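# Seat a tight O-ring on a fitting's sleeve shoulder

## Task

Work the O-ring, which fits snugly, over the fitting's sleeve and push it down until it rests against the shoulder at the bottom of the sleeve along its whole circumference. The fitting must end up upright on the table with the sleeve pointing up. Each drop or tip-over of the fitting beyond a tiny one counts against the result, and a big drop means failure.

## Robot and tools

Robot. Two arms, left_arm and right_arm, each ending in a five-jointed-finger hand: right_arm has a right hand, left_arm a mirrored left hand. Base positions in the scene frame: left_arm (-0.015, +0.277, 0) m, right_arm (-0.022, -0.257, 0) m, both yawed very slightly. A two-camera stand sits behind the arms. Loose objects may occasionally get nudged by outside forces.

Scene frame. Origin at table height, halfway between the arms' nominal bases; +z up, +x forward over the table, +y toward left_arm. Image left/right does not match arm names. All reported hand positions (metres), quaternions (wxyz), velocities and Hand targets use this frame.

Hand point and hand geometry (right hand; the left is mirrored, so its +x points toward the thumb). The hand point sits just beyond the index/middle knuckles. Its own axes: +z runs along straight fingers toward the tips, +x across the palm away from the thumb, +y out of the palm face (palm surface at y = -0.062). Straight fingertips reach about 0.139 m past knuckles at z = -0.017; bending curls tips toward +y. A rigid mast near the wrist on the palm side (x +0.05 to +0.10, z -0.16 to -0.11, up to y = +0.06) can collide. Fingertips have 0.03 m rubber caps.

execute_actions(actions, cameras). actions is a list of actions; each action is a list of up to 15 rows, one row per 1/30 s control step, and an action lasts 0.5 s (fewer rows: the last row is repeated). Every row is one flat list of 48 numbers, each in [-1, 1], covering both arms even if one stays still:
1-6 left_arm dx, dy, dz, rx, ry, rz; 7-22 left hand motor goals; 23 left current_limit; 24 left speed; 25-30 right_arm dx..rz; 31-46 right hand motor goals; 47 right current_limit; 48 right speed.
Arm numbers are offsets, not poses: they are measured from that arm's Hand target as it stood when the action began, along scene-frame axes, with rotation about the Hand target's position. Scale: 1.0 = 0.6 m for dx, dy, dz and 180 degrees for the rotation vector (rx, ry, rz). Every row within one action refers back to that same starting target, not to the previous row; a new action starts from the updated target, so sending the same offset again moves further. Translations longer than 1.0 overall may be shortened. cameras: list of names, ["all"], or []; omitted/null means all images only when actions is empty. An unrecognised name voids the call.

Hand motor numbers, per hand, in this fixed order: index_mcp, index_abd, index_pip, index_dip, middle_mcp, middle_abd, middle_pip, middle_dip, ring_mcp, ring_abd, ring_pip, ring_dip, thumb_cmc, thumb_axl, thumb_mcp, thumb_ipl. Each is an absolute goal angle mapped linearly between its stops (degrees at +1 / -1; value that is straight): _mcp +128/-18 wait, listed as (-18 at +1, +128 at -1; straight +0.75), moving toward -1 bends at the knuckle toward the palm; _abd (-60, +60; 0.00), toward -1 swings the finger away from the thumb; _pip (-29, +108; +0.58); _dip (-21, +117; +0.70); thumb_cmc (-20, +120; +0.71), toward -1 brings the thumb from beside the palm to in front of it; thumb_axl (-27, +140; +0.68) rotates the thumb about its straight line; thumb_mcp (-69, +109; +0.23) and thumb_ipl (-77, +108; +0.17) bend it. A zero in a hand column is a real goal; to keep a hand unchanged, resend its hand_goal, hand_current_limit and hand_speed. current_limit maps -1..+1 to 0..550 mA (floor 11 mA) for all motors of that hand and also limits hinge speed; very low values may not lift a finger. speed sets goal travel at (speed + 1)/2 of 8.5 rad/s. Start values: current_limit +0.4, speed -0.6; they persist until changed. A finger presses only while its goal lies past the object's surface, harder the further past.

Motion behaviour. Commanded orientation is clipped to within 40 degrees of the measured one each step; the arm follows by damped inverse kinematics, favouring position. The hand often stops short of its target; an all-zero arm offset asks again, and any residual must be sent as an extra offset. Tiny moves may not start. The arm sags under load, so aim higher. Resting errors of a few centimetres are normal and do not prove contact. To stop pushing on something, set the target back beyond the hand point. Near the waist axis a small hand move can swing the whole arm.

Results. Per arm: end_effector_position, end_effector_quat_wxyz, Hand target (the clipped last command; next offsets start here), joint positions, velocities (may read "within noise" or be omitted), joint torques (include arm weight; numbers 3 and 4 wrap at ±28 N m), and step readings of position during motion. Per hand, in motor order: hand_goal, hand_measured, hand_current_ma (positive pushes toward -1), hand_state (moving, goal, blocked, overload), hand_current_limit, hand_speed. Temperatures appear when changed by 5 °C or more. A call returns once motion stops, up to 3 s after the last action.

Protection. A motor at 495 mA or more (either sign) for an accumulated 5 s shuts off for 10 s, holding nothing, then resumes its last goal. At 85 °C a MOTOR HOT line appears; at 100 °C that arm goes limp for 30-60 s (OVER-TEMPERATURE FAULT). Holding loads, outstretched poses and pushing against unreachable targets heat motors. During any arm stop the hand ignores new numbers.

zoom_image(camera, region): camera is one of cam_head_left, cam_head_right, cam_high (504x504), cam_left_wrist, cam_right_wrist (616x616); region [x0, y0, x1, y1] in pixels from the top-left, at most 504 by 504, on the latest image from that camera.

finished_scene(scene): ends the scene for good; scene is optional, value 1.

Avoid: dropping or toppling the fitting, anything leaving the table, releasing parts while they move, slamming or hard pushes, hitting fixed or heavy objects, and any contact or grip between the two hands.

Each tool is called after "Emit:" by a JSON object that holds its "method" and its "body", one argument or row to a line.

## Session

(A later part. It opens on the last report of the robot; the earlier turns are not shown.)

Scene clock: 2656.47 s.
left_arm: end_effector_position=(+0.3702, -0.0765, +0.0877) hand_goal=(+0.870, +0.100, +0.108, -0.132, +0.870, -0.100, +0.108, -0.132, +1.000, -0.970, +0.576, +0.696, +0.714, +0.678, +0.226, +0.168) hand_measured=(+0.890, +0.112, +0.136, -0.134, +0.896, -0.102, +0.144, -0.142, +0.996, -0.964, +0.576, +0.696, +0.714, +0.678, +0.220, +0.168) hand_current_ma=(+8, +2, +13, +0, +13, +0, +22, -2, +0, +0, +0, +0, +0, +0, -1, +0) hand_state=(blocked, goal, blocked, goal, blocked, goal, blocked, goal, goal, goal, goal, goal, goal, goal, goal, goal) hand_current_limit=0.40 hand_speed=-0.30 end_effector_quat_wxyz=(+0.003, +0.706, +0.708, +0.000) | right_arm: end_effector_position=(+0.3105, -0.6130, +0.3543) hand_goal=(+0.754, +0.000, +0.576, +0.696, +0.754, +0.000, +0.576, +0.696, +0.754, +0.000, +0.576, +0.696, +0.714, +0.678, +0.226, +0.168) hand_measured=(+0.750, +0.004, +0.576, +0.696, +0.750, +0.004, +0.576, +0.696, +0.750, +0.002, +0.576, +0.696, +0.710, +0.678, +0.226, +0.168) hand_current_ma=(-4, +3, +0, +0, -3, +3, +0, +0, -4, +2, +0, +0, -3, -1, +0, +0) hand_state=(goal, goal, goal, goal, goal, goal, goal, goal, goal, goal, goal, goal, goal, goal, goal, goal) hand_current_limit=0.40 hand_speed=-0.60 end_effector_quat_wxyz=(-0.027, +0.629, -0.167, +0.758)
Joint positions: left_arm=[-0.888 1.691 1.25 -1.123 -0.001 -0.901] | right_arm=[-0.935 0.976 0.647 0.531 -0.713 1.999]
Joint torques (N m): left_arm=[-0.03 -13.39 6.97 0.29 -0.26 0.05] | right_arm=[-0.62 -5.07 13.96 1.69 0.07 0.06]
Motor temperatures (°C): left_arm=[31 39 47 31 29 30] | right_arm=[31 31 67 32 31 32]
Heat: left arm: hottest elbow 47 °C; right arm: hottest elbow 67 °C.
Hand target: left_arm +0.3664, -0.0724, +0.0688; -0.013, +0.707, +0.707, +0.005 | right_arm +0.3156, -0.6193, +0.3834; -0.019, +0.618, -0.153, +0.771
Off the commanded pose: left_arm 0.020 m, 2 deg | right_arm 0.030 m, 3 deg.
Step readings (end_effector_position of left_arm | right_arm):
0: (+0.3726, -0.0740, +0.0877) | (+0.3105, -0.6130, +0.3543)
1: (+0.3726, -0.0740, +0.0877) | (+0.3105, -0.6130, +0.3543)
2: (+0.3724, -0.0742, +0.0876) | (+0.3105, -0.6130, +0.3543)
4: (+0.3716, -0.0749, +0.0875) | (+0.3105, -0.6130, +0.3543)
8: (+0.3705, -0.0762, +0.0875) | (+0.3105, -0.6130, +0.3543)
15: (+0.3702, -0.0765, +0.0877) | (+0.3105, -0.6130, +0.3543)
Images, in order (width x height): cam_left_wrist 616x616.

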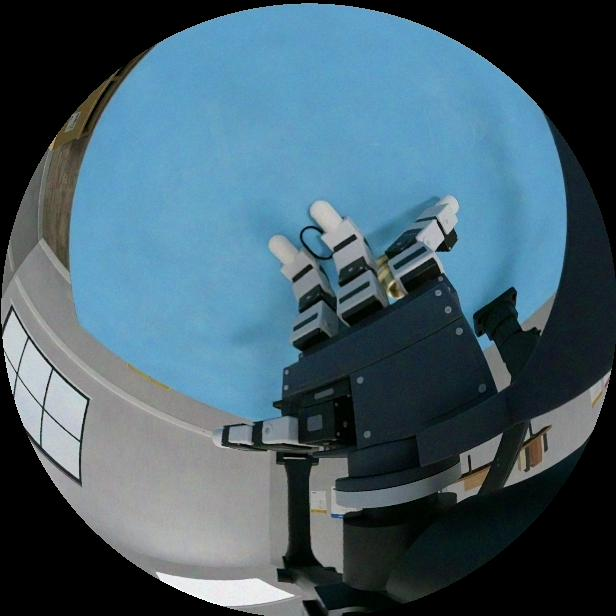

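Emit:
{"method": "execute_actions", "body": {
  "actions": [
    [[0,0,0,0,0,0,0.82,0.09,0.3115,-0.284,0.82,-0.09,0.3115,-0.284,1.0,-0.97,0.576,0.696,0.714,0.678,0.226,0.168,0.4,-0.5,0,0,0,0,0,0,0.754,0,0.576,0.696,0.754,0,0.576,0.696,0.754,0,0.576,0.696,0.714,0.678,0.226,0.168,0.4,-0.6],[0,0,0,0,0,0,0.787,0.08,0.445,-0.382,0.787,-0.08,0.445,-0.382,1.0,-0.97,0.576,0.696,0.714,0.678,0.226,0.168,0.4,-0.5,0,0,0,0,0,0,0.754,0,0.576,0.696,0.754,0,0.576,0.696,0.754,0,0.576,0.696,0.714,0.678,0.226,0.168,0.4,-0.6],[0,0,0,0,0,0,0.754,0.07,0.576,-0.48,0.754,-0.07,0.576,-0.48,1.0,-0.97,0.576,0.696,0.714,0.678,0.226,0.168,0.4,-0.5,0,0,0,0,0,0,0.754,0,0.576,0.696,0.754,0,0.576,0.696,0.754,0,0.576,0.696,0.714,0.678,0.226,0.168,0.4,-0.6]],
    [[0,0,0.02,0,0,0,0.754,0.06,0.576,-0.48,0.754,-0.06,0.576,-0.48,1.0,-0.97,0.576,0.696,0.714,0.678,0.226,0.168,0.4,-0.5,0,0,0,0,0,0,0.754,0,0.576,0.696,0.754,0,0.576,0.696,0.754,0,0.576,0.696,0.714,0.678,0.226,0.168,0.4,-0.6]]
  ],
  "cameras": ["cam_left_wrist"]
}}

Emit:
{"method": "zoom_image", "body": {
  "camera": "cam_left_wrist",
  "region": [280, 210, 350, 280]
}}

Scene clock: 2673.77 s.
left_arm: end_effector_position=(+0.3704, -0.0755, +0.0875) hand_goal=(+0.754, +0.060, +0.576, -0.480, +0.754, -0.060, +0.576, -0.480, +1.000, -0.970, +0.576, +0.696, +0.714, +0.678, +0.226, +0.168) hand_measured=(+0.752, +0.070, +0.570, -0.480, +0.750, -0.076, +0.564, -0.482, +0.996, -0.964, +0.576, +0.696, +0.714, +0.678, +0.220, +0.168) hand_current_ma=(+0, +1, -1, +0, +0, -3, -3, +0, +0, +0, +0, +0, +0, +0, -1, +0) hand_state=(goal, goal, goal, goal, goal, goal, goal, goal, goal, goal, goal, goal, goal, goal, goal, goal) hand_current_limit=0.40 hand_speed=-0.50 end_effector_quat_wxyz=(+0.001, +0.706, +0.708, +0.003) | right_arm: end_effector_position=(+0.3105, -0.6130, +0.3543) hand_goal=(+0.754, +0.000, +0.576, +0.696, +0.754, +0.000, +0.576, +0.696, +0.754, +0.000, +0.576, +0.696, +0.714, +0.678, +0.226, +0.168) hand_measured=(+0.750, +0.004, +0.576, +0.696, +0.750, +0.004, +0.576, +0.696, +0.750, +0.002, +0.576, +0.696, +0.710, +0.678, +0.226, +0.168) hand_current_ma=(-4, +3, +0, +0, -3, +3, +0, +0, -4, +2, +0, +0, -3, -1, +0, +0) hand_state=(goal, goal, goal, goal, goal, goal, goal, goal, goal, goal, goal, goal, goal, goal, goal, goal) hand_current_limit=0.40 hand_speed=-0.60 end_effector_quat_wxyz=(-0.027, +0.629, -0.167, +0.758)
Joint positions: left_arm=[-0.889 1.692 1.25 -1.126 -0.006 -0.901] | right_arm=[-0.935 0.976 0.647 0.531 -0.713 1.999]
Joint torques (N m): left_arm=[-0.09 -14.74 8.25 -0.72 -0.03 0.06] | right_arm=[-0.62 -5.07 13.97 1.69 0.07 0.05]
Motor temperatures (°C): left_arm=[31 39 47 31 30 30] | right_arm=[31 31 67 32 31 32]
Heat: left arm: hottest elbow 47 °C; right arm: hottest elbow 67 °C.
Hand target: left_arm +0.3664, -0.0724, +0.0808; -0.013, +0.707, +0.707, +0.005 | right_arm +0.3156, -0.6193, +0.3834; -0.019, +0.618, -0.153, +0.771
Off the commanded pose: left_arm 0.008 m, 2 deg | right_arm 0.030 m, 3 deg.
Step readings (end_effector_position of left_arm | right_arm):
0: (+0.3702, -0.0765, +0.0877) | (+0.3105, -0.6130, +0.3543)
1: (+0.3702, -0.0765, +0.0877) | (+0.3105, -0.6130, +0.3543)
2: (+0.3701, -0.0765, +0.0877) | (+0.3105, -0.6130, +0.3543)
4: (+0.3700, -0.0766, +0.0876) | (+0.3105, -0.6130, +0.3543)
8: (+0.3706, -0.0762, +0.0876) | (+0.3105, -0.6130, +0.3543)
15: (+0.3708, -0.0760, +0.0876) | (+0.3105, -0.6130, +0.3543)
16: (+0.3708, -0.0760, +0.0876) | (+0.3105, -0.6130, +0.3543)
17: (+0.3708, -0.0760, +0.0876) | (+0.3105, -0.6130, +0.3543)
19: (+0.3708, -0.0760, +0.0876) | (+0.3105, -0.6130, +0.3543)
23: (+0.3706, -0.0758, +0.0875) | (+0.3105, -0.6130, +0.3543)
30: (+0.3705, -0.0756, +0.0875) | (+0.3105, -0.6130, +0.3543)
Images, in order (width x height): cam_left_wrist 616x616.

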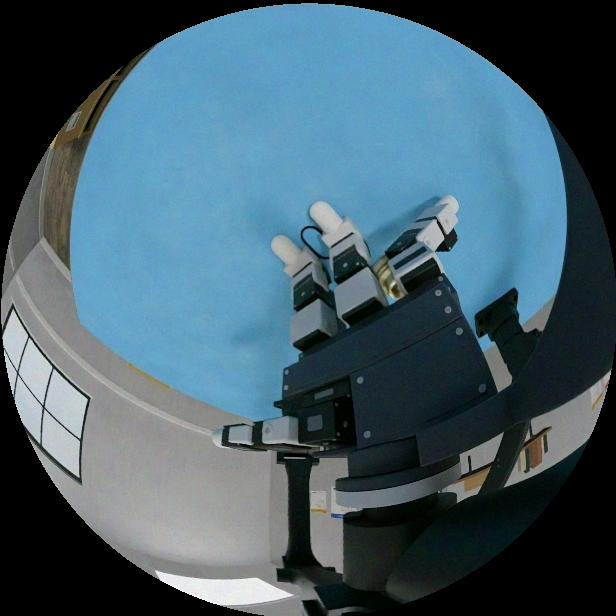

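Scaled by 7.200 from the camera's 616x616 image, which has a finer 880x880 frame.

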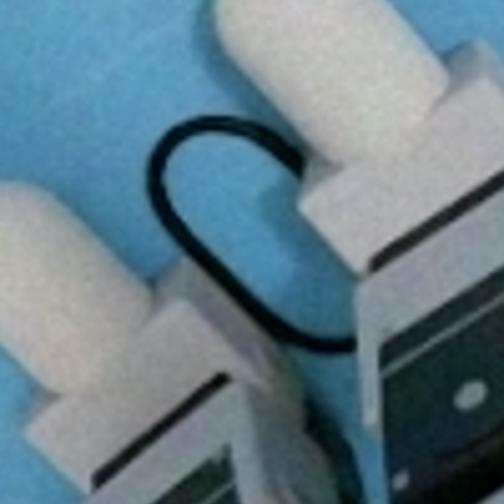

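Emit:
{"method": "execute_actions", "body": {
  "actions": [
    [[0.008,-0.01,0.02,0,0,0,0.754,0.05,0.576,-0.48,0.754,-0.05,0.576,-0.48,1.0,-0.97,0.576,0.696,0.714,0.678,0.226,0.168,0.4,-0.8,0,0,0,0,0,0,0.754,0,0.576,0.696,0.754,0,0.576,0.696,0.754,0,0.576,0.696,0.714,0.678,0.226,0.168,0.4,-0.6]],
    [[0.008,-0.01,0.02,0,0,0,0.754,0.05,0.576,-0.48,0.754,-0.05,0.576,-0.48,1.0,-0.97,0.576,0.696,0.714,0.678,0.226,0.168,0.4,-0.8,0,0,0,0,0,0,0.754,0,0.576,0.696,0.754,0,0.576,0.696,0.754,0,0.576,0.696,0.714,0.678,0.226,0.168,0.4,-0.6]]
  ],
  "cameras": ["cam_left_wrist"]
}}

Emit:
{"method": "zoom_image", "body": {
  "camera": "cam_left_wrist",
  "region": [280, 210, 350, 280]
}}

Scene clock: 2680.60 s.
left_arm: end_effector_position=(+0.3652, -0.0690, +0.0949) hand_goal=(+0.754, +0.050, +0.576, -0.480, +0.754, -0.050, +0.576, -0.480, +1.000, -0.970, +0.576, +0.696, +0.714, +0.678, +0.226, +0.168) hand_measured=(+0.752, +0.058, +0.574, -0.480, +0.750, -0.058, +0.574, -0.482, +0.996, -0.964, +0.576, +0.696, +0.714, +0.678, +0.220, +0.168) hand_current_ma=(+0, +1, +0, +0, +0, -1, +0, +0, +0, +0, +0, +0, +0, +0, -1, +0) hand_state=(goal, goal, goal, goal, goal, goal, goal, goal, goal, goal, goal, goal, goal, goal, goal, goal) hand_current_limit=0.40 hand_speed=-0.80 end_effector_quat_wxyz=(-0.023, +0.706, +0.708, +0.006) | right_arm: end_effector_position=(+0.3105, -0.6130, +0.3543) hand_goal=(+0.754, +0.000, +0.576, +0.696, +0.754, +0.000, +0.576, +0.696, +0.754, +0.000, +0.576, +0.696, +0.714, +0.678, +0.226, +0.168) hand_measured=(+0.750, +0.004, +0.576, +0.696, +0.750, +0.004, +0.576, +0.696, +0.750, +0.002, +0.576, +0.696, +0.710, +0.678, +0.226, +0.168) hand_current_ma=(-4, +3, +0, +0, -3, +3, +0, +0, -4, +2, +0, +0, -3, -1, +0, +0) hand_state=(goal, goal, goal, goal, goal, goal, goal, goal, goal, goal, goal, goal, goal, goal, goal, goal) hand_current_limit=0.40 hand_speed=-0.60 end_effector_quat_wxyz=(-0.027, +0.629, -0.167, +0.758)
Joint positions: left_arm=[-0.889 1.692 1.275 -1.201 -0.006 -0.901] | right_arm=[-0.935 0.976 0.647 0.531 -0.713 1.999]
Joint torques (N m): left_arm=[-0.21 -13.86 12.51 -0.79 -0.04 0.05] | right_arm=[-0.67 -5.07 13.97 1.7 0.07 0.05]
Motor temperatures (°C): left_arm=[31 39 47 31 29 30] | right_arm=[31 31 67 32 31 32]
Heat: left arm: hottest elbow 47 °C; right arm: hottest elbow 67 °C.
Hand target: left_arm +0.3760, -0.0845, +0.1048; -0.013, +0.707, +0.707, +0.005 | right_arm +0.3156, -0.6193, +0.3834; -0.019, +0.618, -0.153, +0.771
Off the commanded pose: left_arm 0.021 m, 1 deg | right_arm 0.030 m, 3 deg.
Step readings (end_effector_position of left_arm | right_arm):
0: (+0.3704, -0.0755, +0.0875) | (+0.3105, -0.6130, +0.3543)
1: (+0.3704, -0.0755, +0.0875) | (+0.3105, -0.6130, +0.3543)
2: (+0.3697, -0.0747, +0.0873) | (+0.3105, -0.6130, +0.3543)
4: (+0.3685, -0.0730, +0.0871) | (+0.3105, -0.6130, +0.3543)
8: (+0.3663, -0.0704, +0.0866) | (+0.3105, -0.6130, +0.3543)
15: (+0.3657, -0.0696, +0.0865) | (+0.3105, -0.6130, +0.3543)
16: (+0.3656, -0.0695, +0.0865) | (+0.3105, -0.6130, +0.3543)
17: (+0.3655, -0.0694, +0.0871) | (+0.3105, -0.6130, +0.3543)
19: (+0.3645, -0.0681, +0.0885) | (+0.3105, -0.6130, +0.3543)
23: (+0.3637, -0.0670, +0.0912) | (+0.3105, -0.6130, +0.3543)
30: (+0.3654, -0.0692, +0.0949) | (+0.3105, -0.6130, +0.3543)
Images, in order (width x height): cam_left_wrist 616x616.

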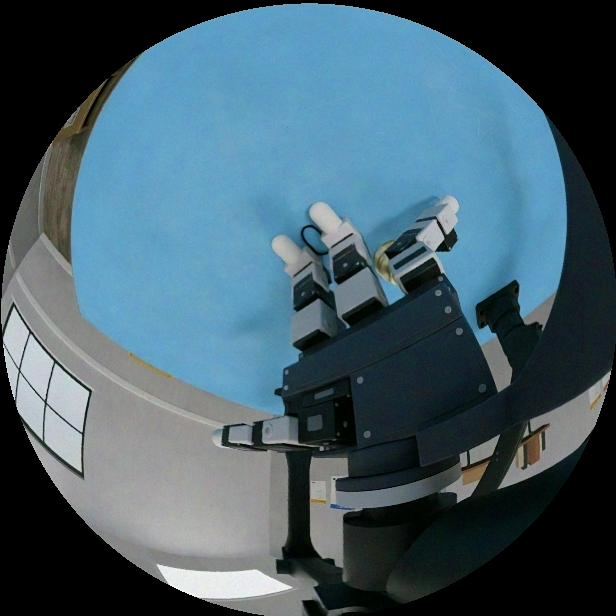

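Scaled by 7.200 from the camera's 616x616 image, which has a finer 880x880 frame.

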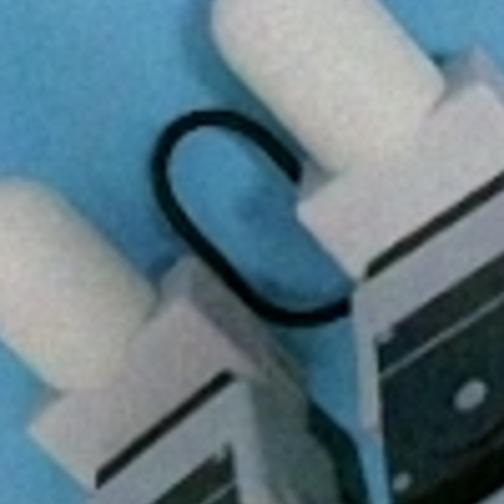

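Emit:
{"method": "execute_actions", "body": {
  "actions": [
    [[0,0,0.04,0,0,0,0.754,0.05,0.576,-0.48,0.754,-0.05,0.576,-0.48,1.0,-0.97,0.576,0.696,0.714,0.678,0.226,0.168,0.4,-0.8,0,0,0,0,0,0,0.754,0,0.576,0.696,0.754,0,0.576,0.696,0.754,0,0.576,0.696,0.714,0.678,0.226,0.168,0.4,-0.6]],
    [[0,0,0.05,0,0,0,0.754,0.05,0.576,-0.48,0.754,-0.05,0.576,-0.48,1.0,-0.97,0.576,0.696,0.714,0.678,0.226,0.168,0.4,-0.8,0,0,0,0,0,0,0.754,0,0.576,0.696,0.754,0,0.576,0.696,0.754,0,0.576,0.696,0.714,0.678,0.226,0.168,0.4,-0.6]]
  ],
  "cameras": ["cam_left_wrist"]
}}

Emit:
{"method": "zoom_image", "body": {
  "camera": "cam_left_wrist",
  "region": [280, 210, 350, 280]
}}

Scene clock: 2688.83 s.
left_arm: end_effector_position=(+0.3667, -0.0708, +0.1405) hand_goal=(+0.754, +0.050, +0.576, -0.480, +0.754, -0.050, +0.576, -0.480, +1.000, -0.970, +0.576, +0.696, +0.714, +0.678, +0.226, +0.168) hand_measured=(+0.752, +0.056, +0.574, -0.480, +0.750, -0.058, +0.574, -0.482, +0.996, -0.964, +0.576, +0.696, +0.714, +0.678, +0.220, +0.168) hand_current_ma=(+0, +1, +0, +0, +0, -1, +0, +0, +0, +0, +0, +0, +0, +0, -1, +0) hand_state=(goal, goal, goal, goal, goal, goal, goal, goal, goal, goal, goal, goal, goal, goal, goal, goal) hand_current_limit=0.40 hand_speed=-0.80 end_effector_quat_wxyz=(-0.031, +0.706, +0.708, +0.007) | right_arm: end_effector_position=(+0.3105, -0.6130, +0.3543) hand_goal=(+0.754, +0.000, +0.576, +0.696, +0.754, +0.000, +0.576, +0.696, +0.754, +0.000, +0.576, +0.696, +0.714, +0.678, +0.226, +0.168) hand_measured=(+0.750, +0.004, +0.576, +0.696, +0.750, +0.004, +0.576, +0.696, +0.750, +0.002, +0.576, +0.696, +0.710, +0.678, +0.226, +0.168) hand_current_ma=(-4, +3, +0, +0, -3, +3, +0, +0, -4, +2, +0, +0, -3, -1, +0, +0) hand_state=(goal, goal, goal, goal, goal, goal, goal, goal, goal, goal, goal, goal, goal, goal, goal, goal) hand_current_limit=0.40 hand_speed=-0.60 end_effector_quat_wxyz=(-0.027, +0.629, -0.167, +0.758)
Joint positions: left_arm=[-0.889 1.666 1.369 -1.337 -0.006 -0.901] | right_arm=[-0.935 0.976 0.647 0.531 -0.713 1.999]
Joint torques (N m): left_arm=[-0.03 -15.38 12.68 -0.73 -0.05 0.04] | right_arm=[-0.67 -5.01 13.97 1.7 0.07 0.06]
Motor temperatures (°C): left_arm=[31 39 49 31 29 30] | right_arm=[31 31 67 32 31 32]
Heat: left arm: hottest elbow 49 °C; right arm: hottest elbow 67 °C.
Hand target: left_arm +0.3761, -0.0845, +0.1588; -0.013, +0.707, +0.707, +0.005 | right_arm +0.3156, -0.6193, +0.3834; -0.019, +0.618, -0.153, +0.771
Off the commanded pose: left_arm 0.025 m, 2 deg | right_arm 0.030 m, 3 deg.
Step readings (end_effector_position of left_arm | right_arm):
0: (+0.3652, -0.0690, +0.0949) | (+0.3105, -0.6130, +0.3543)
1: (+0.3651, -0.0688, +0.0949) | (+0.3105, -0.6130, +0.3543)
2: (+0.3648, -0.0685, +0.0956) | (+0.3105, -0.6130, +0.3543)
4: (+0.3637, -0.0671, +0.0977) | (+0.3105, -0.6130, +0.3543)
8: (+0.3646, -0.0682, +0.1043) | (+0.3105, -0.6130, +0.3543)
15: (+0.3655, -0.0694, +0.1079) | (+0.3105, -0.6130, +0.3543)
16: (+0.3654, -0.0692, +0.1079) | (+0.3105, -0.6130, +0.3543)
17: (+0.3647, -0.0684, +0.1086) | (+0.3105, -0.6130, +0.3543)
19: (+0.3636, -0.0670, +0.1116) | (+0.3105, -0.6130, +0.3543)
23: (+0.3640, -0.0674, +0.1248) | (+0.3105, -0.6130, +0.3543)
30: (+0.3670, -0.0713, +0.1404) | (+0.3105, -0.6130, +0.3543)
Images, in order (width x height): cam_left_wrist 616x616.

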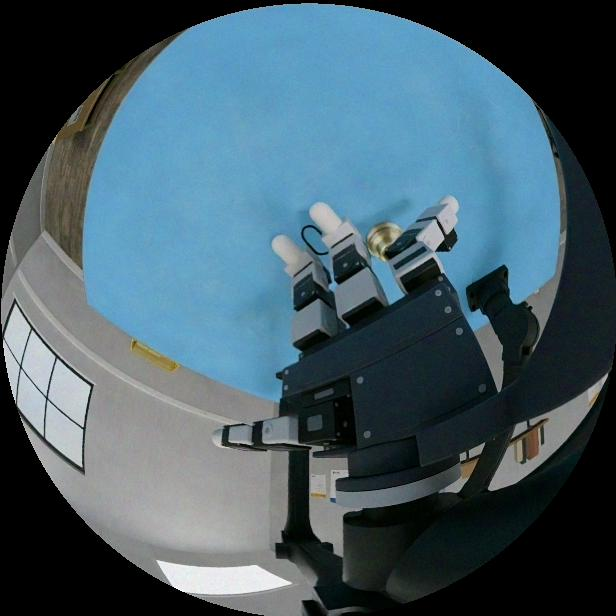

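Scaled by 7.200 from the camera's 616x616 image, which has a finer 880x880 frame.

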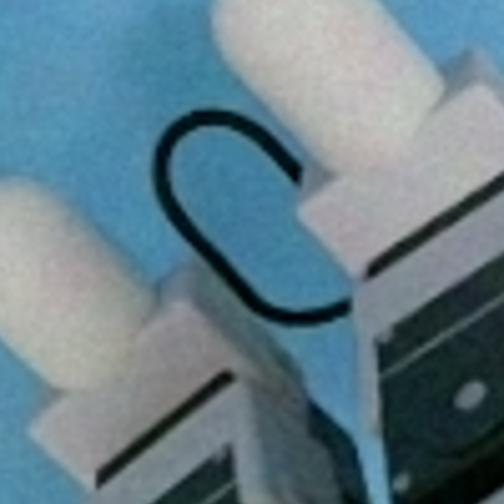

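Emit:
{"method": "execute_actions", "body": {
  "actions": [
    [[0,0,0.03,0,0,0,0.754,0.05,0.576,-0.48,0.754,-0.05,0.576,-0.48,1.0,-0.97,0.576,0.696,0.714,0.678,0.226,0.168,0.4,-0.8,0,0,0,0,0,0,0.754,0,0.576,0.696,0.754,0,0.576,0.696,0.754,0,0.576,0.696,0.714,0.678,0.226,0.168,0.4,-0.6]],
    [[-0.03,-0.01,0,0,0,0,0.754,0.05,0.576,-0.48,0.754,-0.05,0.576,-0.48,1.0,-0.97,0.576,0.696,0.714,0.678,0.226,0.168,0.4,-0.8,0,0,0,0,0,0,0.754,0,0.576,0.696,0.754,0,0.576,0.696,0.754,0,0.576,0.696,0.714,0.678,0.226,0.168,0.4,-0.6],[-0.058,-0.0203,0,0,0,0,0.754,0.05,0.576,-0.48,0.754,-0.05,0.576,-0.48,1.0,-0.97,0.576,0.696,0.714,0.678,0.226,0.168,0.4,-0.8,0,0,0,0,0,0,0.754,0,0.576,0.696,0.754,0,0.576,0.696,0.754,0,0.576,0.696,0.714,0.678,0.226,0.168,0.4,-0.6]],
    [[-0.03,-0.01,0,0,0,0,0.754,0.05,0.576,-0.48,0.754,-0.05,0.576,-0.48,1.0,-0.97,0.576,0.696,0.714,0.678,0.226,0.168,0.4,-0.8,0,0,0,0,0,0,0.754,0,0.576,0.696,0.754,0,0.576,0.696,0.754,0,0.576,0.696,0.714,0.678,0.226,0.168,0.4,-0.6],[-0.058,-0.0203,0,0,0,0,0.754,0.05,0.576,-0.48,0.754,-0.05,0.576,-0.48,1.0,-0.97,0.576,0.696,0.714,0.678,0.226,0.168,0.4,-0.8,0,0,0,0,0,0,0.754,0,0.576,0.696,0.754,0,0.576,0.696,0.754,0,0.576,0.696,0.714,0.678,0.226,0.168,0.4,-0.6]],
    [[-0.03,-0.01,0,0,0,0,0.754,0.05,0.576,-0.48,0.754,-0.05,0.576,-0.48,1.0,-0.97,0.576,0.696,0.714,0.678,0.226,0.168,0.4,-0.8,0,0,0,0,0,0,0.754,0,0.576,0.696,0.754,0,0.576,0.696,0.754,0,0.576,0.696,0.714,0.678,0.226,0.168,0.4,-0.6],[-0.058,-0.0203,0,0,0,0,0.754,0.05,0.576,-0.48,0.754,-0.05,0.576,-0.48,1.0,-0.97,0.576,0.696,0.714,0.678,0.226,0.168,0.4,-0.8,0,0,0,0,0,0,0.754,0,0.576,0.696,0.754,0,0.576,0.696,0.754,0,0.576,0.696,0.714,0.678,0.226,0.168,0.4,-0.6]]
  ],
  "cameras": ["cam_left_wrist"]
}}

Emit:
{"method": "zoom_image", "body": {
  "camera": "cam_left_wrist",
  "region": [270, 190, 370, 290]
}}

Scene clock: 2722.87 s.
left_arm: end_effector_position=(+0.2738, -0.1275, +0.1801) hand_goal=(+0.754, +0.050, +0.576, -0.480, +0.754, -0.050, +0.576, -0.480, +1.000, -0.970, +0.576, +0.696, +0.714, +0.678, +0.226, +0.168) hand_measured=(+0.752, +0.056, +0.574, -0.480, +0.752, -0.056, +0.574, -0.482, +0.996, -0.964, +0.576, +0.696, +0.714, +0.678, +0.220, +0.168) hand_current_ma=(+0, +1, +0, +0, +0, -1, +0, +0, +0, +0, +0, +0, +0, +0, -1, +0) hand_state=(goal, goal, goal, goal, goal, goal, goal, goal, goal, goal, goal, goal, goal, goal, goal, goal) hand_current_limit=0.40 hand_speed=-0.80 end_effector_quat_wxyz=(-0.009, +0.712, +0.703, +0.002) | right_arm: end_effector_position=(+0.3105, -0.6130, +0.3543) hand_goal=(+0.754, +0.000, +0.576, +0.696, +0.754, +0.000, +0.576, +0.696, +0.754, +0.000, +0.576, +0.696, +0.714, +0.678, +0.226, +0.168) hand_measured=(+0.750, +0.004, +0.576, +0.696, +0.750, +0.004, +0.576, +0.696, +0.750, +0.002, +0.576, +0.696, +0.710, +0.678, +0.226, +0.168) hand_current_ma=(-4, +3, +0, +0, -3, +3, +0, +0, -4, +2, +0, +0, -3, -1, +0, +0) hand_state=(goal, goal, goal, goal, goal, goal, goal, goal, goal, goal, goal, goal, goal, goal, goal, goal) hand_current_limit=0.40 hand_speed=-0.60 end_effector_quat_wxyz=(-0.027, +0.629, -0.167, +0.758)
Joint positions: left_arm=[-1.115 1.605 1.398 -1.381 0.001 -1.112] | right_arm=[-0.935 0.976 0.647 0.531 -0.713 1.999]
Joint torques (N m): left_arm=[0.32 -15.5 7.73 -0.17 -0.05 -0.09] | right_arm=[-0.62 -5.07 13.96 1.69 0.07 0.06]
Motor temperatures (°C): left_arm=[31 38 52 31 29 30] | right_arm=[31 31 67 32 31 32]
Heat: left arm: hottest elbow 52 °C; right arm: hottest elbow 67 °C.
Hand target: left_arm +0.2716, -0.1209, +0.1767; -0.014, +0.707, +0.707, +0.005 | right_arm +0.3156, -0.6193, +0.3834; -0.019, +0.618, -0.153, +0.771
Off the commanded pose: left_arm 0.008 m, 1 deg | right_arm 0.030 m, 3 deg.
Step readings (end_effector_position of left_arm | right_arm):
0: (+0.3667, -0.0708, +0.1405) | (+0.3105, -0.6130, +0.3543)
1: (+0.3666, -0.0708, +0.1405) | (+0.3105, -0.6130, +0.3543)
2: (+0.3662, -0.0702, +0.1407) | (+0.3105, -0.6130, +0.3543)
4: (+0.3652, -0.0690, +0.1423) | (+0.3105, -0.6130, +0.3543)
8: (+0.3654, -0.0693, +0.1476) | (+0.3105, -0.6130, +0.3543)
15: (+0.3664, -0.0705, +0.1524) | (+0.3105, -0.6130, +0.3543)
16: (+0.3663, -0.0704, +0.1524) | (+0.3105, -0.6130, +0.3543)
17: (+0.3661, -0.0706, +0.1526) | (+0.3105, -0.6130, +0.3543)
19: (+0.3634, -0.0726, +0.1536) | (+0.3105, -0.6130, +0.3543)
23: (+0.3504, -0.0832, +0.1593) | (+0.3105, -0.6130, +0.3543)
30: (+0.3370, -0.0934, +0.1662) | (+0.3105, -0.6130, +0.3543)
31: (+0.3369, -0.0933, +0.1662) | (+0.3105, -0.6130, +0.3543)
32: (+0.3367, -0.0931, +0.1662) | (+0.3105, -0.6130, +0.3543)
34: (+0.3342, -0.0939, +0.1667) | (+0.3105, -0.6130, +0.3543)
38: (+0.3209, -0.1027, +0.1697) | (+0.3105, -0.6130, +0.3543)
45: (+0.3068, -0.1116, +0.1742) | (+0.3105, -0.6130, +0.3543)
46: (+0.3067, -0.1115, +0.1742) | (+0.3105, -0.6130, +0.3543)
47: (+0.3063, -0.1114, +0.1742) | (+0.3105, -0.6130, +0.3543)
49: (+0.3035, -0.1121, +0.1747) | (+0.3105, -0.6130, +0.3543)
53: (+0.2890, -0.1203, +0.1768) | (+0.3105, -0.6130, +0.3543)
60: (+0.2740, -0.1283, +0.1801) | (+0.3105, -0.6130, +0.3543)
Images, in order (width x height): cam_left_wrist 616x616.

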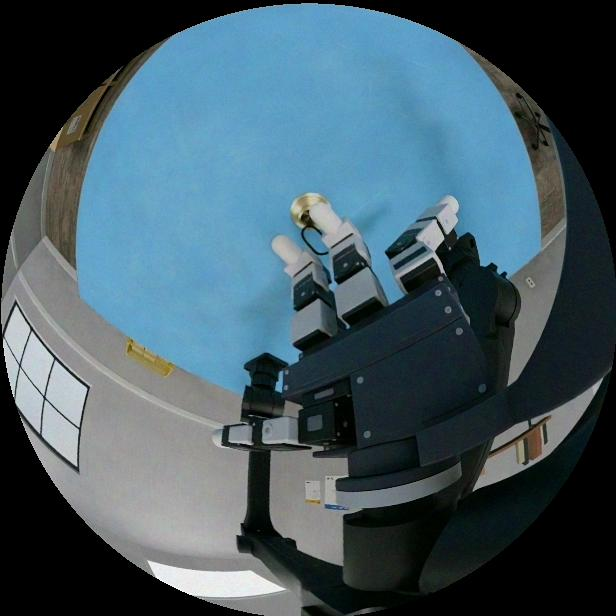

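Scaled by 5.040 from the camera's 616x616 image, which has a finer 880x880 frame.

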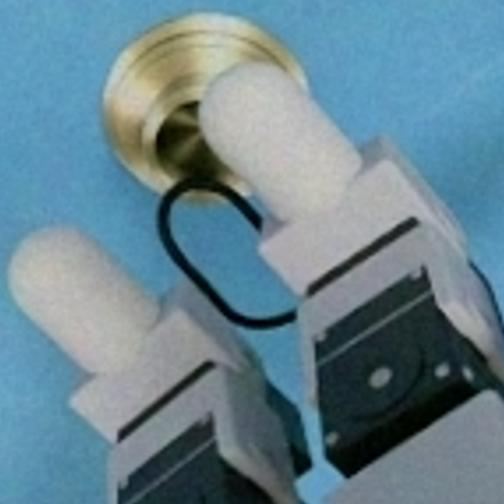

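Emit:
{"method": "execute_actions", "body": {
  "actions": [
    [[-0.003,0.006,-0.035,0,0,0,0.754,0.08,0.576,-0.48,0.754,-0.08,0.576,-0.48,1.0,-0.97,0.576,0.696,0.714,0.678,0.226,0.168,0.4,-0.9,0,0,0,0,0,0,0.754,0,0.576,0.696,0.754,0,0.576,0.696,0.754,0,0.576,0.696,0.714,0.678,0.226,0.168,0.4,-0.6]],
    [[0,0,-0.035,0,0,0,0.754,0.1,0.576,-0.48,0.754,-0.1,0.576,-0.48,1.0,-0.97,0.576,0.696,0.714,0.678,0.226,0.168,0.4,-0.9,0,0,0,0,0,0,0.754,0,0.576,0.696,0.754,0,0.576,0.696,0.754,0,0.576,0.696,0.714,0.678,0.226,0.168,0.4,-0.6]]
  ],
  "cameras": ["cam_left_wrist"]
}}

Emit:
{"method": "zoom_image", "body": {
  "camera": "cam_left_wrist",
  "region": [270, 190, 370, 290]
}}

Scene clock: 2737.67 s.
left_arm: end_effector_position=(+0.2706, -0.1208, +0.1487) hand_goal=(+0.754, +0.100, +0.576, -0.480, +0.754, -0.100, +0.576, -0.480, +1.000, -0.970, +0.576, +0.696, +0.714, +0.678, +0.226, +0.168) hand_measured=(+0.752, +0.098, +0.574, -0.480, +0.752, -0.098, +0.574, -0.482, +0.996, -0.964, +0.576, +0.696, +0.714, +0.678, +0.220, +0.168) hand_current_ma=(+0, +0, +0, +0, +0, +0, +0, +0, +0, +0, +0, +0, +0, +0, -1, +0) hand_state=(goal, goal, goal, goal, goal, goal, goal, goal, goal, goal, goal, goal, goal, goal, goal, goal) hand_current_limit=0.40 hand_speed=-0.90 end_effector_quat_wxyz=(-0.004, +0.711, +0.703, +0.001) | right_arm: end_effector_position=(+0.3105, -0.6130, +0.3543) hand_goal=(+0.754, +0.000, +0.576, +0.696, +0.754, +0.000, +0.576, +0.696, +0.754, +0.000, +0.576, +0.696, +0.714, +0.678, +0.226, +0.168) hand_measured=(+0.750, +0.004, +0.576, +0.696, +0.750, +0.004, +0.576, +0.696, +0.750, +0.002, +0.576, +0.696, +0.710, +0.678, +0.226, +0.168) hand_current_ma=(-4, +3, +0, +0, -3, +3, +0, +0, -4, +2, +0, +0, -3, -1, +0, +0) hand_state=(goal, goal, goal, goal, goal, goal, goal, goal, goal, goal, goal, goal, goal, goal, goal, goal) hand_current_limit=0.40 hand_speed=-0.60 end_effector_quat_wxyz=(-0.027, +0.629, -0.167, +0.758)
Joint positions: left_arm=[-1.115 1.601 1.308 -1.285 0.001 -1.112] | right_arm=[-0.935 0.976 0.647 0.531 -0.713 1.999]
Joint torques (N m): left_arm=[0.09 -13.1 7.69 0.25 -0.06 -0.14] | right_arm=[-0.62 -5.07 13.97 1.69 0.07 0.06]
Motor temperatures (°C): left_arm=[31 38 51 31 29 30] | right_arm=[31 31 67 32 31 32]
Heat: left arm: hottest elbow 51 °C; right arm: hottest elbow 67 °C.
Hand target: left_arm +0.2699, -0.1175, +0.1348; -0.013, +0.707, +0.707, +0.004 | right_arm +0.3156, -0.6193, +0.3834; -0.019, +0.618, -0.153, +0.771
Off the commanded pose: left_arm 0.014 m, 1 deg | right_arm 0.030 m, 3 deg.
Step readings (end_effector_position of left_arm | right_arm):
0: (+0.2738, -0.1275, +0.1801) | (+0.3105, -0.6130, +0.3543)
1: (+0.2738, -0.1275, +0.1801) | (+0.3105, -0.6130, +0.3543)
2: (+0.2735, -0.1270, +0.1790) | (+0.3105, -0.6130, +0.3543)
4: (+0.2729, -0.1257, +0.1755) | (+0.3105, -0.6130, +0.3543)
8: (+0.2705, -0.1206, +0.1650) | (+0.3105, -0.6130, +0.3543)
15: (+0.2705, -0.1206, +0.1624) | (+0.3105, -0.6130, +0.3543)
16: (+0.2706, -0.1207, +0.1624) | (+0.3105, -0.6130, +0.3543)
17: (+0.2707, -0.1210, +0.1613) | (+0.3105, -0.6130, +0.3543)
19: (+0.2712, -0.1220, +0.1583) | (+0.3105, -0.6130, +0.3543)
23: (+0.2702, -0.1201, +0.1504) | (+0.3105, -0.6130, +0.3543)
30: (+0.2705, -0.1205, +0.1487) | (+0.3105, -0.6130, +0.3543)
Images, in order (width x height): cam_left_wrist 616x616.

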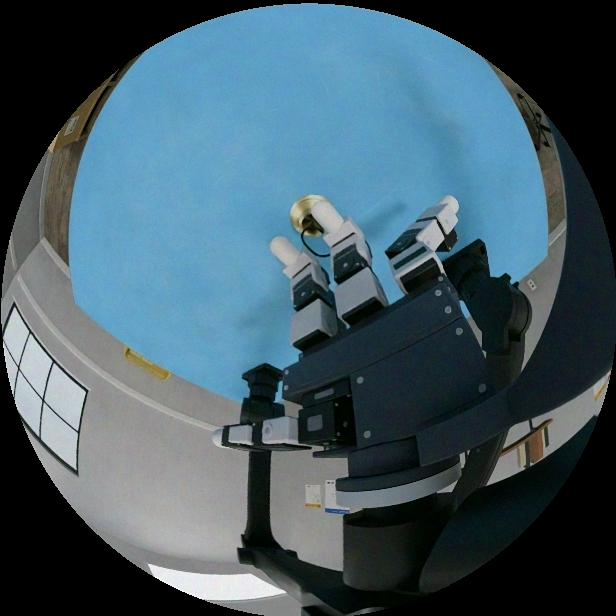

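Scaled by 5.040 from the camera's 616x616 image, which has a finer 880x880 frame.

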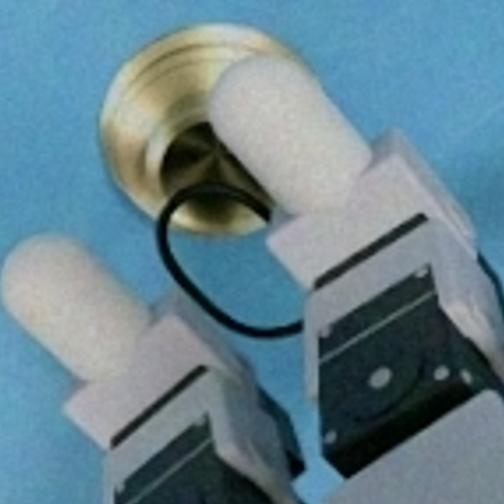

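Emit:
{"method": "execute_actions", "body": {
  "actions": [
    [[0.013,-0.0033,-0.028,0,0,0,0.754,0.11,0.576,-0.48,0.754,-0.11,0.576,-0.48,1.0,-0.97,0.576,0.696,0.714,0.678,0.226,0.168,0.4,-0.9,0,0,0,0,0,0,0.754,0,0.576,0.696,0.754,0,0.576,0.696,0.754,0,0.576,0.696,0.714,0.678,0.226,0.168,0.4,-0.6]],
    [[0,0,0,0,0,0,0.754,0.13,0.576,-0.48,0.754,-0.13,0.576,-0.48,1.0,-0.97,0.576,0.696,0.714,0.678,0.226,0.168,0.4,-0.9,0,0,0,0,0,0,0.754,0,0.576,0.696,0.754,0,0.576,0.696,0.754,0,0.576,0.696,0.714,0.678,0.226,0.168,0.4,-0.6]]
  ],
  "cameras": ["cam_left_wrist"]
}}

Emit:
{"method": "zoom_image", "body": {
  "camera": "cam_left_wrist",
  "region": [280, 200, 350, 270]
}}

Scene clock: 2756.43 s.
left_arm: end_effector_position=(+0.2744, -0.1245, +0.1333) hand_goal=(+0.754, +0.130, +0.576, -0.480, +0.754, -0.130, +0.576, -0.480, +1.000, -0.970, +0.576, +0.696, +0.714, +0.678, +0.226, +0.168) hand_measured=(+0.752, +0.128, +0.574, -0.480, +0.752, -0.128, +0.574, -0.482, +0.996, -0.964, +0.576, +0.696, +0.714, +0.678, +0.220, +0.168) hand_current_ma=(+0, +0, +0, +0, +0, +0, +0, +0, +0, +0, +0, +0, +0, +0, -1, +0) hand_state=(goal, goal, goal, goal, goal, goal, goal, goal, goal, goal, goal, goal, goal, goal, goal, goal) hand_current_limit=0.40 hand_speed=-0.90 end_effector_quat_wxyz=(-0.003, +0.710, +0.704, +0.000) | right_arm: end_effector_position=(+0.3105, -0.6130, +0.3543) hand_goal=(+0.754, +0.000, +0.576, +0.696, +0.754, +0.000, +0.576, +0.696, +0.754, +0.000, +0.576, +0.696, +0.714, +0.678, +0.226, +0.168) hand_measured=(+0.750, +0.004, +0.576, +0.696, +0.750, +0.004, +0.576, +0.696, +0.750, +0.002, +0.576, +0.696, +0.710, +0.678, +0.226, +0.168) hand_current_ma=(-4, +3, +0, +0, -3, +3, +0, +0, -4, +2, +0, +0, -3, -1, +0, +0) hand_state=(goal, goal, goal, goal, goal, goal, goal, goal, goal, goal, goal, goal, goal, goal, goal, goal) hand_current_limit=0.40 hand_speed=-0.60 end_effector_quat_wxyz=(-0.027, +0.629, -0.167, +0.758)
Joint positions: left_arm=[-1.112 1.625 1.295 -1.246 0.001 -1.112] | right_arm=[-0.935 0.976 0.647 0.531 -0.713 1.999]
Joint torques (N m): left_arm=[0.73 -13.27 7.43 0.36 -0.08 0.05] | right_arm=[-0.67 -5.07 13.97 1.7 0.07 0.05]
Motor temperatures (°C): left_arm=[31 38 50 31 29 30] | right_arm=[31 31 67 32 31 32]
Heat: left arm: hottest elbow 50 °C; right arm: hottest elbow 67 °C.
Hand target: left_arm +0.2778, -0.1194, +0.1180; -0.013, +0.707, +0.707, +0.004 | right_arm +0.3156, -0.6193, +0.3834; -0.019, +0.618, -0.153, +0.771
Off the commanded pose: left_arm 0.016 m, 1 deg | right_arm 0.030 m, 3 deg.
Step readings (end_effector_position of left_arm | right_arm):
0: (+0.2706, -0.1208, +0.1487) | (+0.3105, -0.6130, +0.3543)
1: (+0.2706, -0.1208, +0.1487) | (+0.3105, -0.6130, +0.3543)
2: (+0.2708, -0.1212, +0.1485) | (+0.3105, -0.6130, +0.3543)
4: (+0.2718, -0.1229, +0.1471) | (+0.3105, -0.6130, +0.3543)
8: (+0.2733, -0.1248, +0.1408) | (+0.3105, -0.6130, +0.3543)
15: (+0.2741, -0.1244, +0.1333) | (+0.3105, -0.6130, +0.3543)
16: (+0.2743, -0.1242, +0.1333) | (+0.3105, -0.6130, +0.3543)
17: (+0.2743, -0.1243, +0.1333) | (+0.3105, -0.6130, +0.3543)
19: (+0.2744, -0.1245, +0.1333) | (+0.3105, -0.6130, +0.3543)
23: (+0.2744, -0.1245, +0.1333) | (+0.3105, -0.6130, +0.3543)
30: (+0.2744, -0.1245, +0.1333) | (+0.3105, -0.6130, +0.3543)
Images, in order (width x height): cam_left_wrist 616x616.

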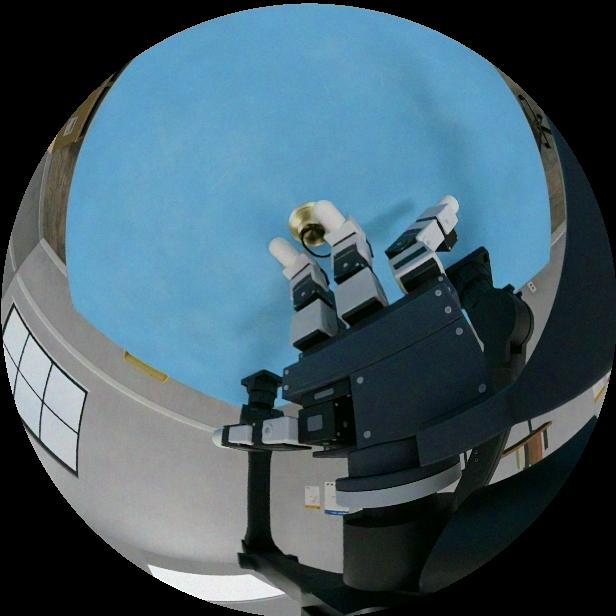

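Scaled by 7.200 from the camera's 616x616 image, which has a finer 880x880 frame.

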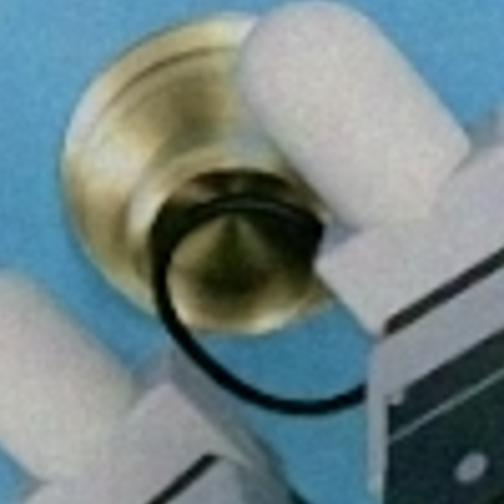

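Emit:
{"method": "execute_actions", "body": {
  "actions": [
    [[0.0075,0.002,-0.016,0,0,0,0.754,0.14,0.576,-0.48,0.754,-0.14,0.576,-0.48,1.0,-0.97,0.576,0.696,0.714,0.678,0.226,0.168,0.4,-0.9,0,0,0,0,0,0,0.754,0,0.576,0.696,0.754,0,0.576,0.696,0.754,0,0.576,0.696,0.714,0.678,0.226,0.168,0.4,-0.6]]
  ],
  "cameras": ["cam_left_wrist"]
}}

Emit:
{"method": "zoom_image", "body": {
  "camera": "cam_left_wrist",
  "region": [280, 200, 350, 270]
}}

Scene clock: 2769.87 s.
left_arm: end_effector_position=(+0.2796, -0.1229, +0.1254) hand_goal=(+0.754, +0.140, +0.576, -0.480, +0.754, -0.140, +0.576, -0.480, +1.000, -0.970, +0.576, +0.696, +0.714, +0.678, +0.226, +0.168) hand_measured=(+0.752, +0.138, +0.574, -0.480, +0.752, -0.138, +0.574, -0.482, +0.996, -0.964, +0.576, +0.696, +0.714, +0.678, +0.220, +0.168) hand_current_ma=(+0, +0, +0, +0, +0, +0, +0, +0, +0, +0, +0, +0, +0, +0, -1, +0) hand_state=(goal, goal, goal, goal, goal, goal, goal, goal, goal, goal, goal, goal, goal, goal, goal, goal) hand_current_limit=0.40 hand_speed=-0.90 end_effector_quat_wxyz=(-0.001, +0.707, +0.708, +0.000) | right_arm: end_effector_position=(+0.3105, -0.6130, +0.3543) hand_goal=(+0.754, +0.000, +0.576, +0.696, +0.754, +0.000, +0.576, +0.696, +0.754, +0.000, +0.576, +0.696, +0.714, +0.678, +0.226, +0.168) hand_measured=(+0.750, +0.004, +0.576, +0.696, +0.750, +0.004, +0.576, +0.696, +0.750, +0.002, +0.576, +0.696, +0.710, +0.678, +0.226, +0.168) hand_current_ma=(-4, +3, +0, +0, -3, +3, +0, +0, -4, +2, +0, +0, -3, -1, +0, +0) hand_state=(goal, goal, goal, goal, goal, goal, goal, goal, goal, goal, goal, goal, goal, goal, goal, goal) hand_current_limit=0.40 hand_speed=-0.60 end_effector_quat_wxyz=(-0.027, +0.629, -0.167, +0.758)
Joint positions: left_arm=[-1.101 1.634 1.284 -1.222 0.001 -1.111] | right_arm=[-0.935 0.976 0.647 0.531 -0.713 1.999]
Joint torques (N m): left_arm=[0.79 -13.27 7.23 0.36 -0.09 0.14] | right_arm=[-0.62 -5.01 13.96 1.69 0.07 0.06]
Motor temperatures (°C): left_arm=[31 38 49 31 29 30] | right_arm=[31 31 67 32 31 32]
Heat: left arm: hottest elbow 49 °C; right arm: hottest elbow 67 °C.
Hand target: left_arm +0.2822, -0.1183, +0.1085; -0.013, +0.707, +0.707, +0.004 | right_arm +0.3156, -0.6193, +0.3834; -0.019, +0.618, -0.153, +0.771
Off the commanded pose: left_arm 0.018 m, 2 deg | right_arm 0.030 m, 3 deg.
Step readings (end_effector_position of left_arm | right_arm):
0: (+0.2744, -0.1245, +0.1333) | (+0.3105, -0.6130, +0.3543)
1: (+0.2744, -0.1245, +0.1333) | (+0.3105, -0.6130, +0.3543)
2: (+0.2747, -0.1247, +0.1332) | (+0.3105, -0.6130, +0.3543)
4: (+0.2756, -0.1253, +0.1324) | (+0.3105, -0.6130, +0.3543)
8: (+0.2782, -0.1237, +0.1290) | (+0.3105, -0.6130, +0.3543)
15: (+0.2795, -0.1227, +0.1254) | (+0.3105, -0.6130, +0.3543)
Images, in order (width x height): cam_left_wrist 616x616.

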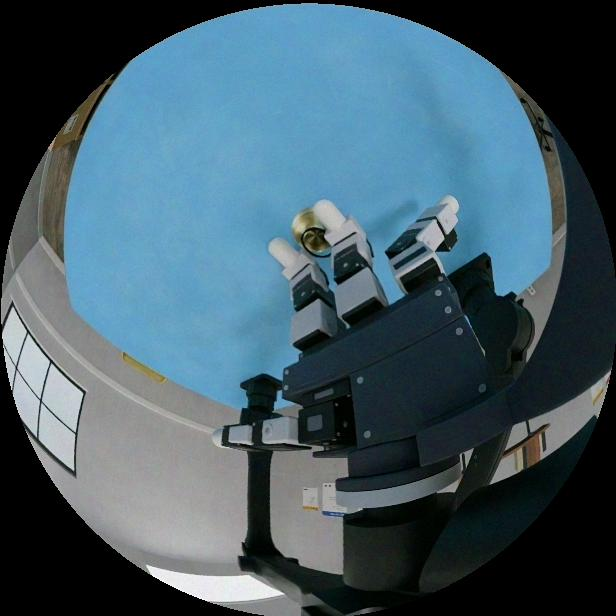

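Scaled by 7.200 from the camera's 616x616 image, which has a finer 880x880 frame.

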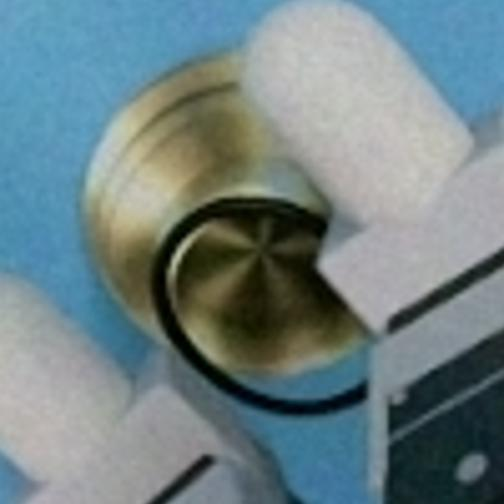

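Emit:
{"method": "zoom_image", "body": {
  "camera": "cam_left_wrist",
  "region": [296, 220, 340, 264]
}}

Scaled by 11.455 from the camera's 616x616 image, which has a finer 880x880 frame.

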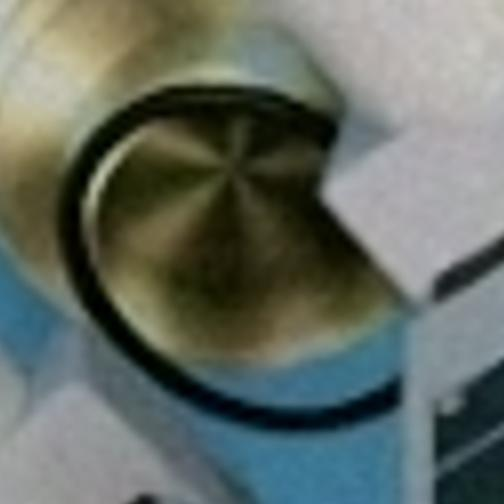

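Emit:
{"method": "execute_actions", "body": {
  "actions": [
    [[-0.003,-0.0017,-0.0085,0,0,0,0.754,0.14,0.576,-0.48,0.754,-0.14,0.576,-0.48,1.0,-0.97,0.576,0.696,0.714,0.678,0.226,0.168,0.4,-0.9,0,0,0,0,0,0,0.754,0,0.576,0.696,0.754,0,0.576,0.696,0.754,0,0.576,0.696,0.714,0.678,0.226,0.168,0.4,-0.6]]
  ],
  "cameras": ["cam_left_wrist"]
}}

Emit:
{"method": "zoom_image", "body": {
  "camera": "cam_left_wrist",
  "region": [296, 220, 340, 264]
}}

Scene clock: 2801.00 s.
left_arm: end_effector_position=(+0.2797, -0.1231, +0.1207) hand_goal=(+0.754, +0.140, +0.576, -0.480, +0.754, -0.140, +0.576, -0.480, +1.000, -0.970, +0.576, +0.696, +0.714, +0.678, +0.226, +0.168) hand_measured=(+0.752, +0.138, +0.574, -0.480, +0.752, -0.138, +0.574, -0.482, +0.996, -0.964, +0.576, +0.696, +0.714, +0.678, +0.220, +0.168) hand_current_ma=(+0, +0, +0, +0, +0, +0, +0, +0, +0, +0, +0, +0, +0, +0, -1, +0) hand_state=(goal, goal, goal, goal, goal, goal, goal, goal, goal, goal, goal, goal, goal, goal, goal, goal) hand_current_limit=0.40 hand_speed=-0.90 end_effector_quat_wxyz=(-0.001, +0.707, +0.708, +0.000) | right_arm: end_effector_position=(+0.3105, -0.6130, +0.3543) hand_goal=(+0.754, +0.000, +0.576, +0.696, +0.754, +0.000, +0.576, +0.696, +0.754, +0.000, +0.576, +0.696, +0.714, +0.678, +0.226, +0.168) hand_measured=(+0.750, +0.004, +0.576, +0.696, +0.750, +0.004, +0.576, +0.696, +0.750, +0.002, +0.576, +0.696, +0.710, +0.678, +0.226, +0.168) hand_current_ma=(-4, +3, +0, +0, -3, +3, +0, +0, -4, +2, +0, +0, -3, -1, +0, +0) hand_state=(goal, goal, goal, goal, goal, goal, goal, goal, goal, goal, goal, goal, goal, goal, goal, goal) hand_current_limit=0.40 hand_speed=-0.60 end_effector_quat_wxyz=(-0.027, +0.629, -0.167, +0.758)
Joint positions: left_arm=[-1.101 1.639 1.277 -1.21 0.001 -1.111] | right_arm=[-0.935 0.976 0.647 0.531 -0.713 1.999]
Joint torques (N m): left_arm=[0.32 -12.86 7.21 0.39 -0.07 0.09] | right_arm=[-0.67 -5.07 13.96 1.7 0.07 0.05]
Motor temperatures (°C): left_arm=[31 37 47 31 29 30] | right_arm=[31 31 67 32 31 32]
Heat: left arm: hottest elbow 47 °C; right arm: hottest elbow 67 °C.
Hand target: left_arm +0.2804, -0.1193, +0.1033; -0.013, +0.707, +0.707, +0.004 | right_arm +0.3156, -0.6193, +0.3834; -0.019, +0.618, -0.153, +0.771
Off the commanded pose: left_arm 0.018 m, 2 deg | right_arm 0.030 m, 3 deg.
Step readings (end_effector_position of left_arm | right_arm):
0: (+0.2796, -0.1229, +0.1254) | (+0.3105, -0.6130, +0.3543)
1: (+0.2796, -0.1229, +0.1254) | (+0.3105, -0.6130, +0.3543)
2: (+0.2797, -0.1231, +0.1254) | (+0.3105, -0.6130, +0.3543)
4: (+0.2801, -0.1239, +0.1253) | (+0.3105, -0.6130, +0.3543)
8: (+0.2804, -0.1244, +0.1239) | (+0.3105, -0.6130, +0.3543)
15: (+0.2797, -0.1231, +0.1207) | (+0.3105, -0.6130, +0.3543)
Images, in order (width x height): cam_left_wrist 616x616.

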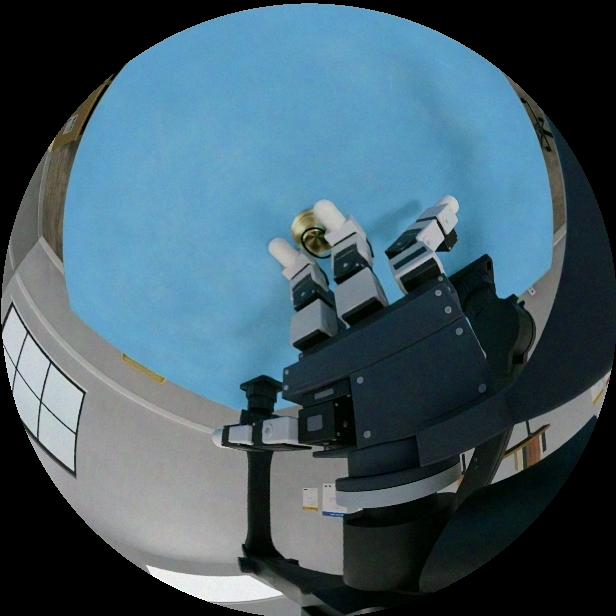

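Scaled by 11.455 from the camera's 616x616 image, which has a finer 880x880 frame.

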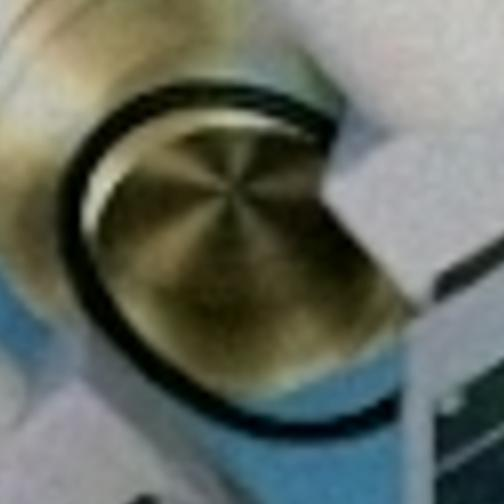

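Emit:
{"method": "execute_actions", "body": {
  "actions": [
    [[0,0,0,0,0,0,0.754,0.155,0.576,-0.48,0.754,-0.155,0.576,-0.48,1.0,-0.97,0.576,0.696,0.714,0.678,0.226,0.168,0.4,-0.95,0,0,0,0,0,0,0.754,0,0.576,0.696,0.754,0,0.576,0.696,0.754,0,0.576,0.696,0.714,0.678,0.226,0.168,0.4,-0.6]],
    [[-0.002,0,-0.006,0,0,0,0.754,0.155,0.576,-0.48,0.754,-0.155,0.576,-0.48,1.0,-0.97,0.576,0.696,0.714,0.678,0.226,0.168,0.4,-0.95,0,0,0,0,0,0,0.754,0,0.576,0.696,0.754,0,0.576,0.696,0.754,0,0.576,0.696,0.714,0.678,0.226,0.168,0.4,-0.6]]
  ],
  "cameras": ["cam_left_wrist"]
}}

Emit:
{"method": "zoom_image", "body": {
  "camera": "cam_left_wrist",
  "region": [296, 220, 340, 264]
}}

Scene clock: 2813.13 s.
left_arm: end_effector_position=(+0.2802, -0.1241, +0.1198) hand_goal=(+0.754, +0.156, +0.576, -0.480, +0.754, -0.154, +0.576, -0.480, +1.000, -0.970, +0.576, +0.696, +0.714, +0.678, +0.226, +0.168) hand_measured=(+0.752, +0.154, +0.574, -0.482, +0.752, -0.152, +0.574, -0.482, +0.996, -0.964, +0.576, +0.696, +0.714, +0.678, +0.220, +0.168) hand_current_ma=(+0, +0, +0, +0, +0, +0, +0, +0, +0, +0, +0, +0, +0, +0, -1, +0) hand_state=(goal, goal, goal, goal, goal, goal, goal, goal, goal, goal, goal, goal, goal, goal, goal, goal) hand_current_limit=0.40 hand_speed=-0.95 end_effector_quat_wxyz=(+0.002, +0.707, +0.708, -0.001) | right_arm: end_effector_position=(+0.3105, -0.6130, +0.3543) hand_goal=(+0.754, +0.000, +0.576, +0.696, +0.754, +0.000, +0.576, +0.696, +0.754, +0.000, +0.576, +0.696, +0.714, +0.678, +0.226, +0.168) hand_measured=(+0.750, +0.004, +0.576, +0.696, +0.750, +0.004, +0.576, +0.696, +0.750, +0.002, +0.576, +0.696, +0.710, +0.678, +0.226, +0.168) hand_current_ma=(-4, +3, +0, +0, -3, +3, +0, +0, -4, +2, +0, +0, -3, -1, +0, +0) hand_state=(goal, goal, goal, goal, goal, goal, goal, goal, goal, goal, goal, goal, goal, goal, goal, goal) hand_current_limit=0.40 hand_speed=-0.60 end_effector_quat_wxyz=(-0.027, +0.629, -0.167, +0.758)
Joint positions: left_arm=[-1.101 1.639 1.274 -1.201 0.001 -1.111] | right_arm=[-0.935 0.976 0.647 0.531 -0.713 1.999]
Joint torques (N m): left_arm=[0.38 -12.86 6.9 0.53 -0.06 0.07] | right_arm=[-0.67 -5.07 13.97 1.7 0.07 0.06]
Motor temperatures (°C): left_arm=[31 37 47 31 29 30] | right_arm=[30 31 67 32 31 32]
Heat: left arm: hottest elbow 47 °C; right arm: hottest elbow 67 °C.
Hand target: left_arm +0.2792, -0.1193, +0.0997; -0.013, +0.707, +0.707, +0.004 | right_arm +0.3156, -0.6193, +0.3834; -0.019, +0.618, -0.153, +0.771
Off the commanded pose: left_arm 0.021 m, 2 deg | right_arm 0.030 m, 3 deg.
Step readings (end_effector_position of left_arm | right_arm):
0: (+0.2797, -0.1231, +0.1207) | (+0.3105, -0.6130, +0.3543)
1: (+0.2797, -0.1231, +0.1207) | (+0.3105, -0.6130, +0.3543)
2: (+0.2797, -0.1231, +0.1207) | (+0.3105, -0.6130, +0.3543)
4: (+0.2797, -0.1231, +0.1207) | (+0.3105, -0.6130, +0.3543)
8: (+0.2797, -0.1231, +0.1207) | (+0.3105, -0.6130, +0.3543)
15: (+0.2797, -0.1231, +0.1207) | (+0.3105, -0.6130, +0.3543)
16: (+0.2797, -0.1231, +0.1207) | (+0.3105, -0.6130, +0.3543)
17: (+0.2798, -0.1232, +0.1208) | (+0.3105, -0.6130, +0.3543)
19: (+0.2801, -0.1238, +0.1208) | (+0.3105, -0.6130, +0.3543)
23: (+0.2802, -0.1240, +0.1198) | (+0.3105, -0.6130, +0.3543)
30: (+0.2802, -0.1241, +0.1198) | (+0.3105, -0.6130, +0.3543)
Images, in order (width x height): cam_left_wrist 616x616.

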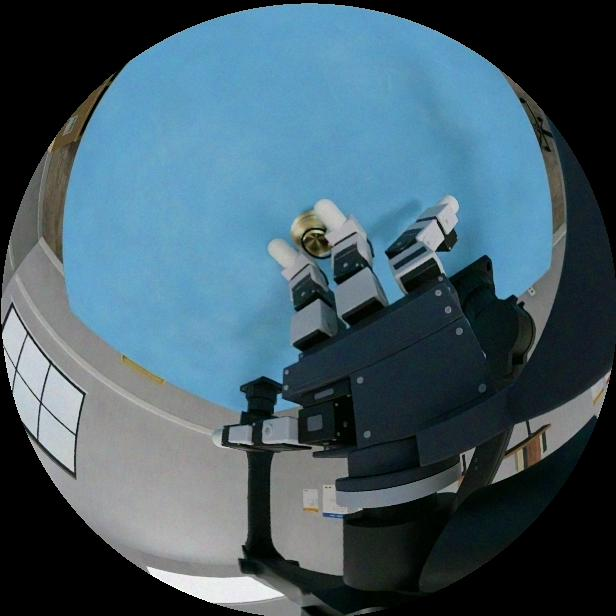

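Scaled by 11.455 from the camera's 616x616 image, which has a finer 880x880 frame.

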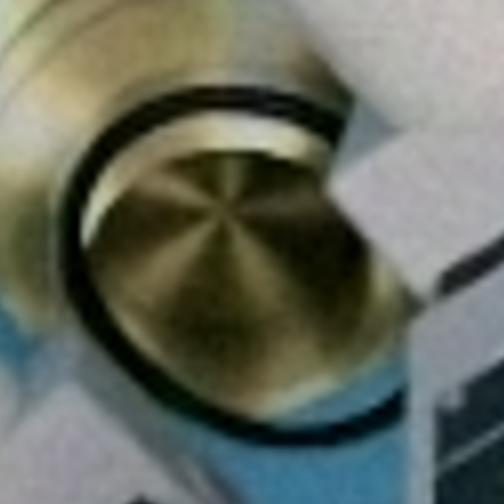

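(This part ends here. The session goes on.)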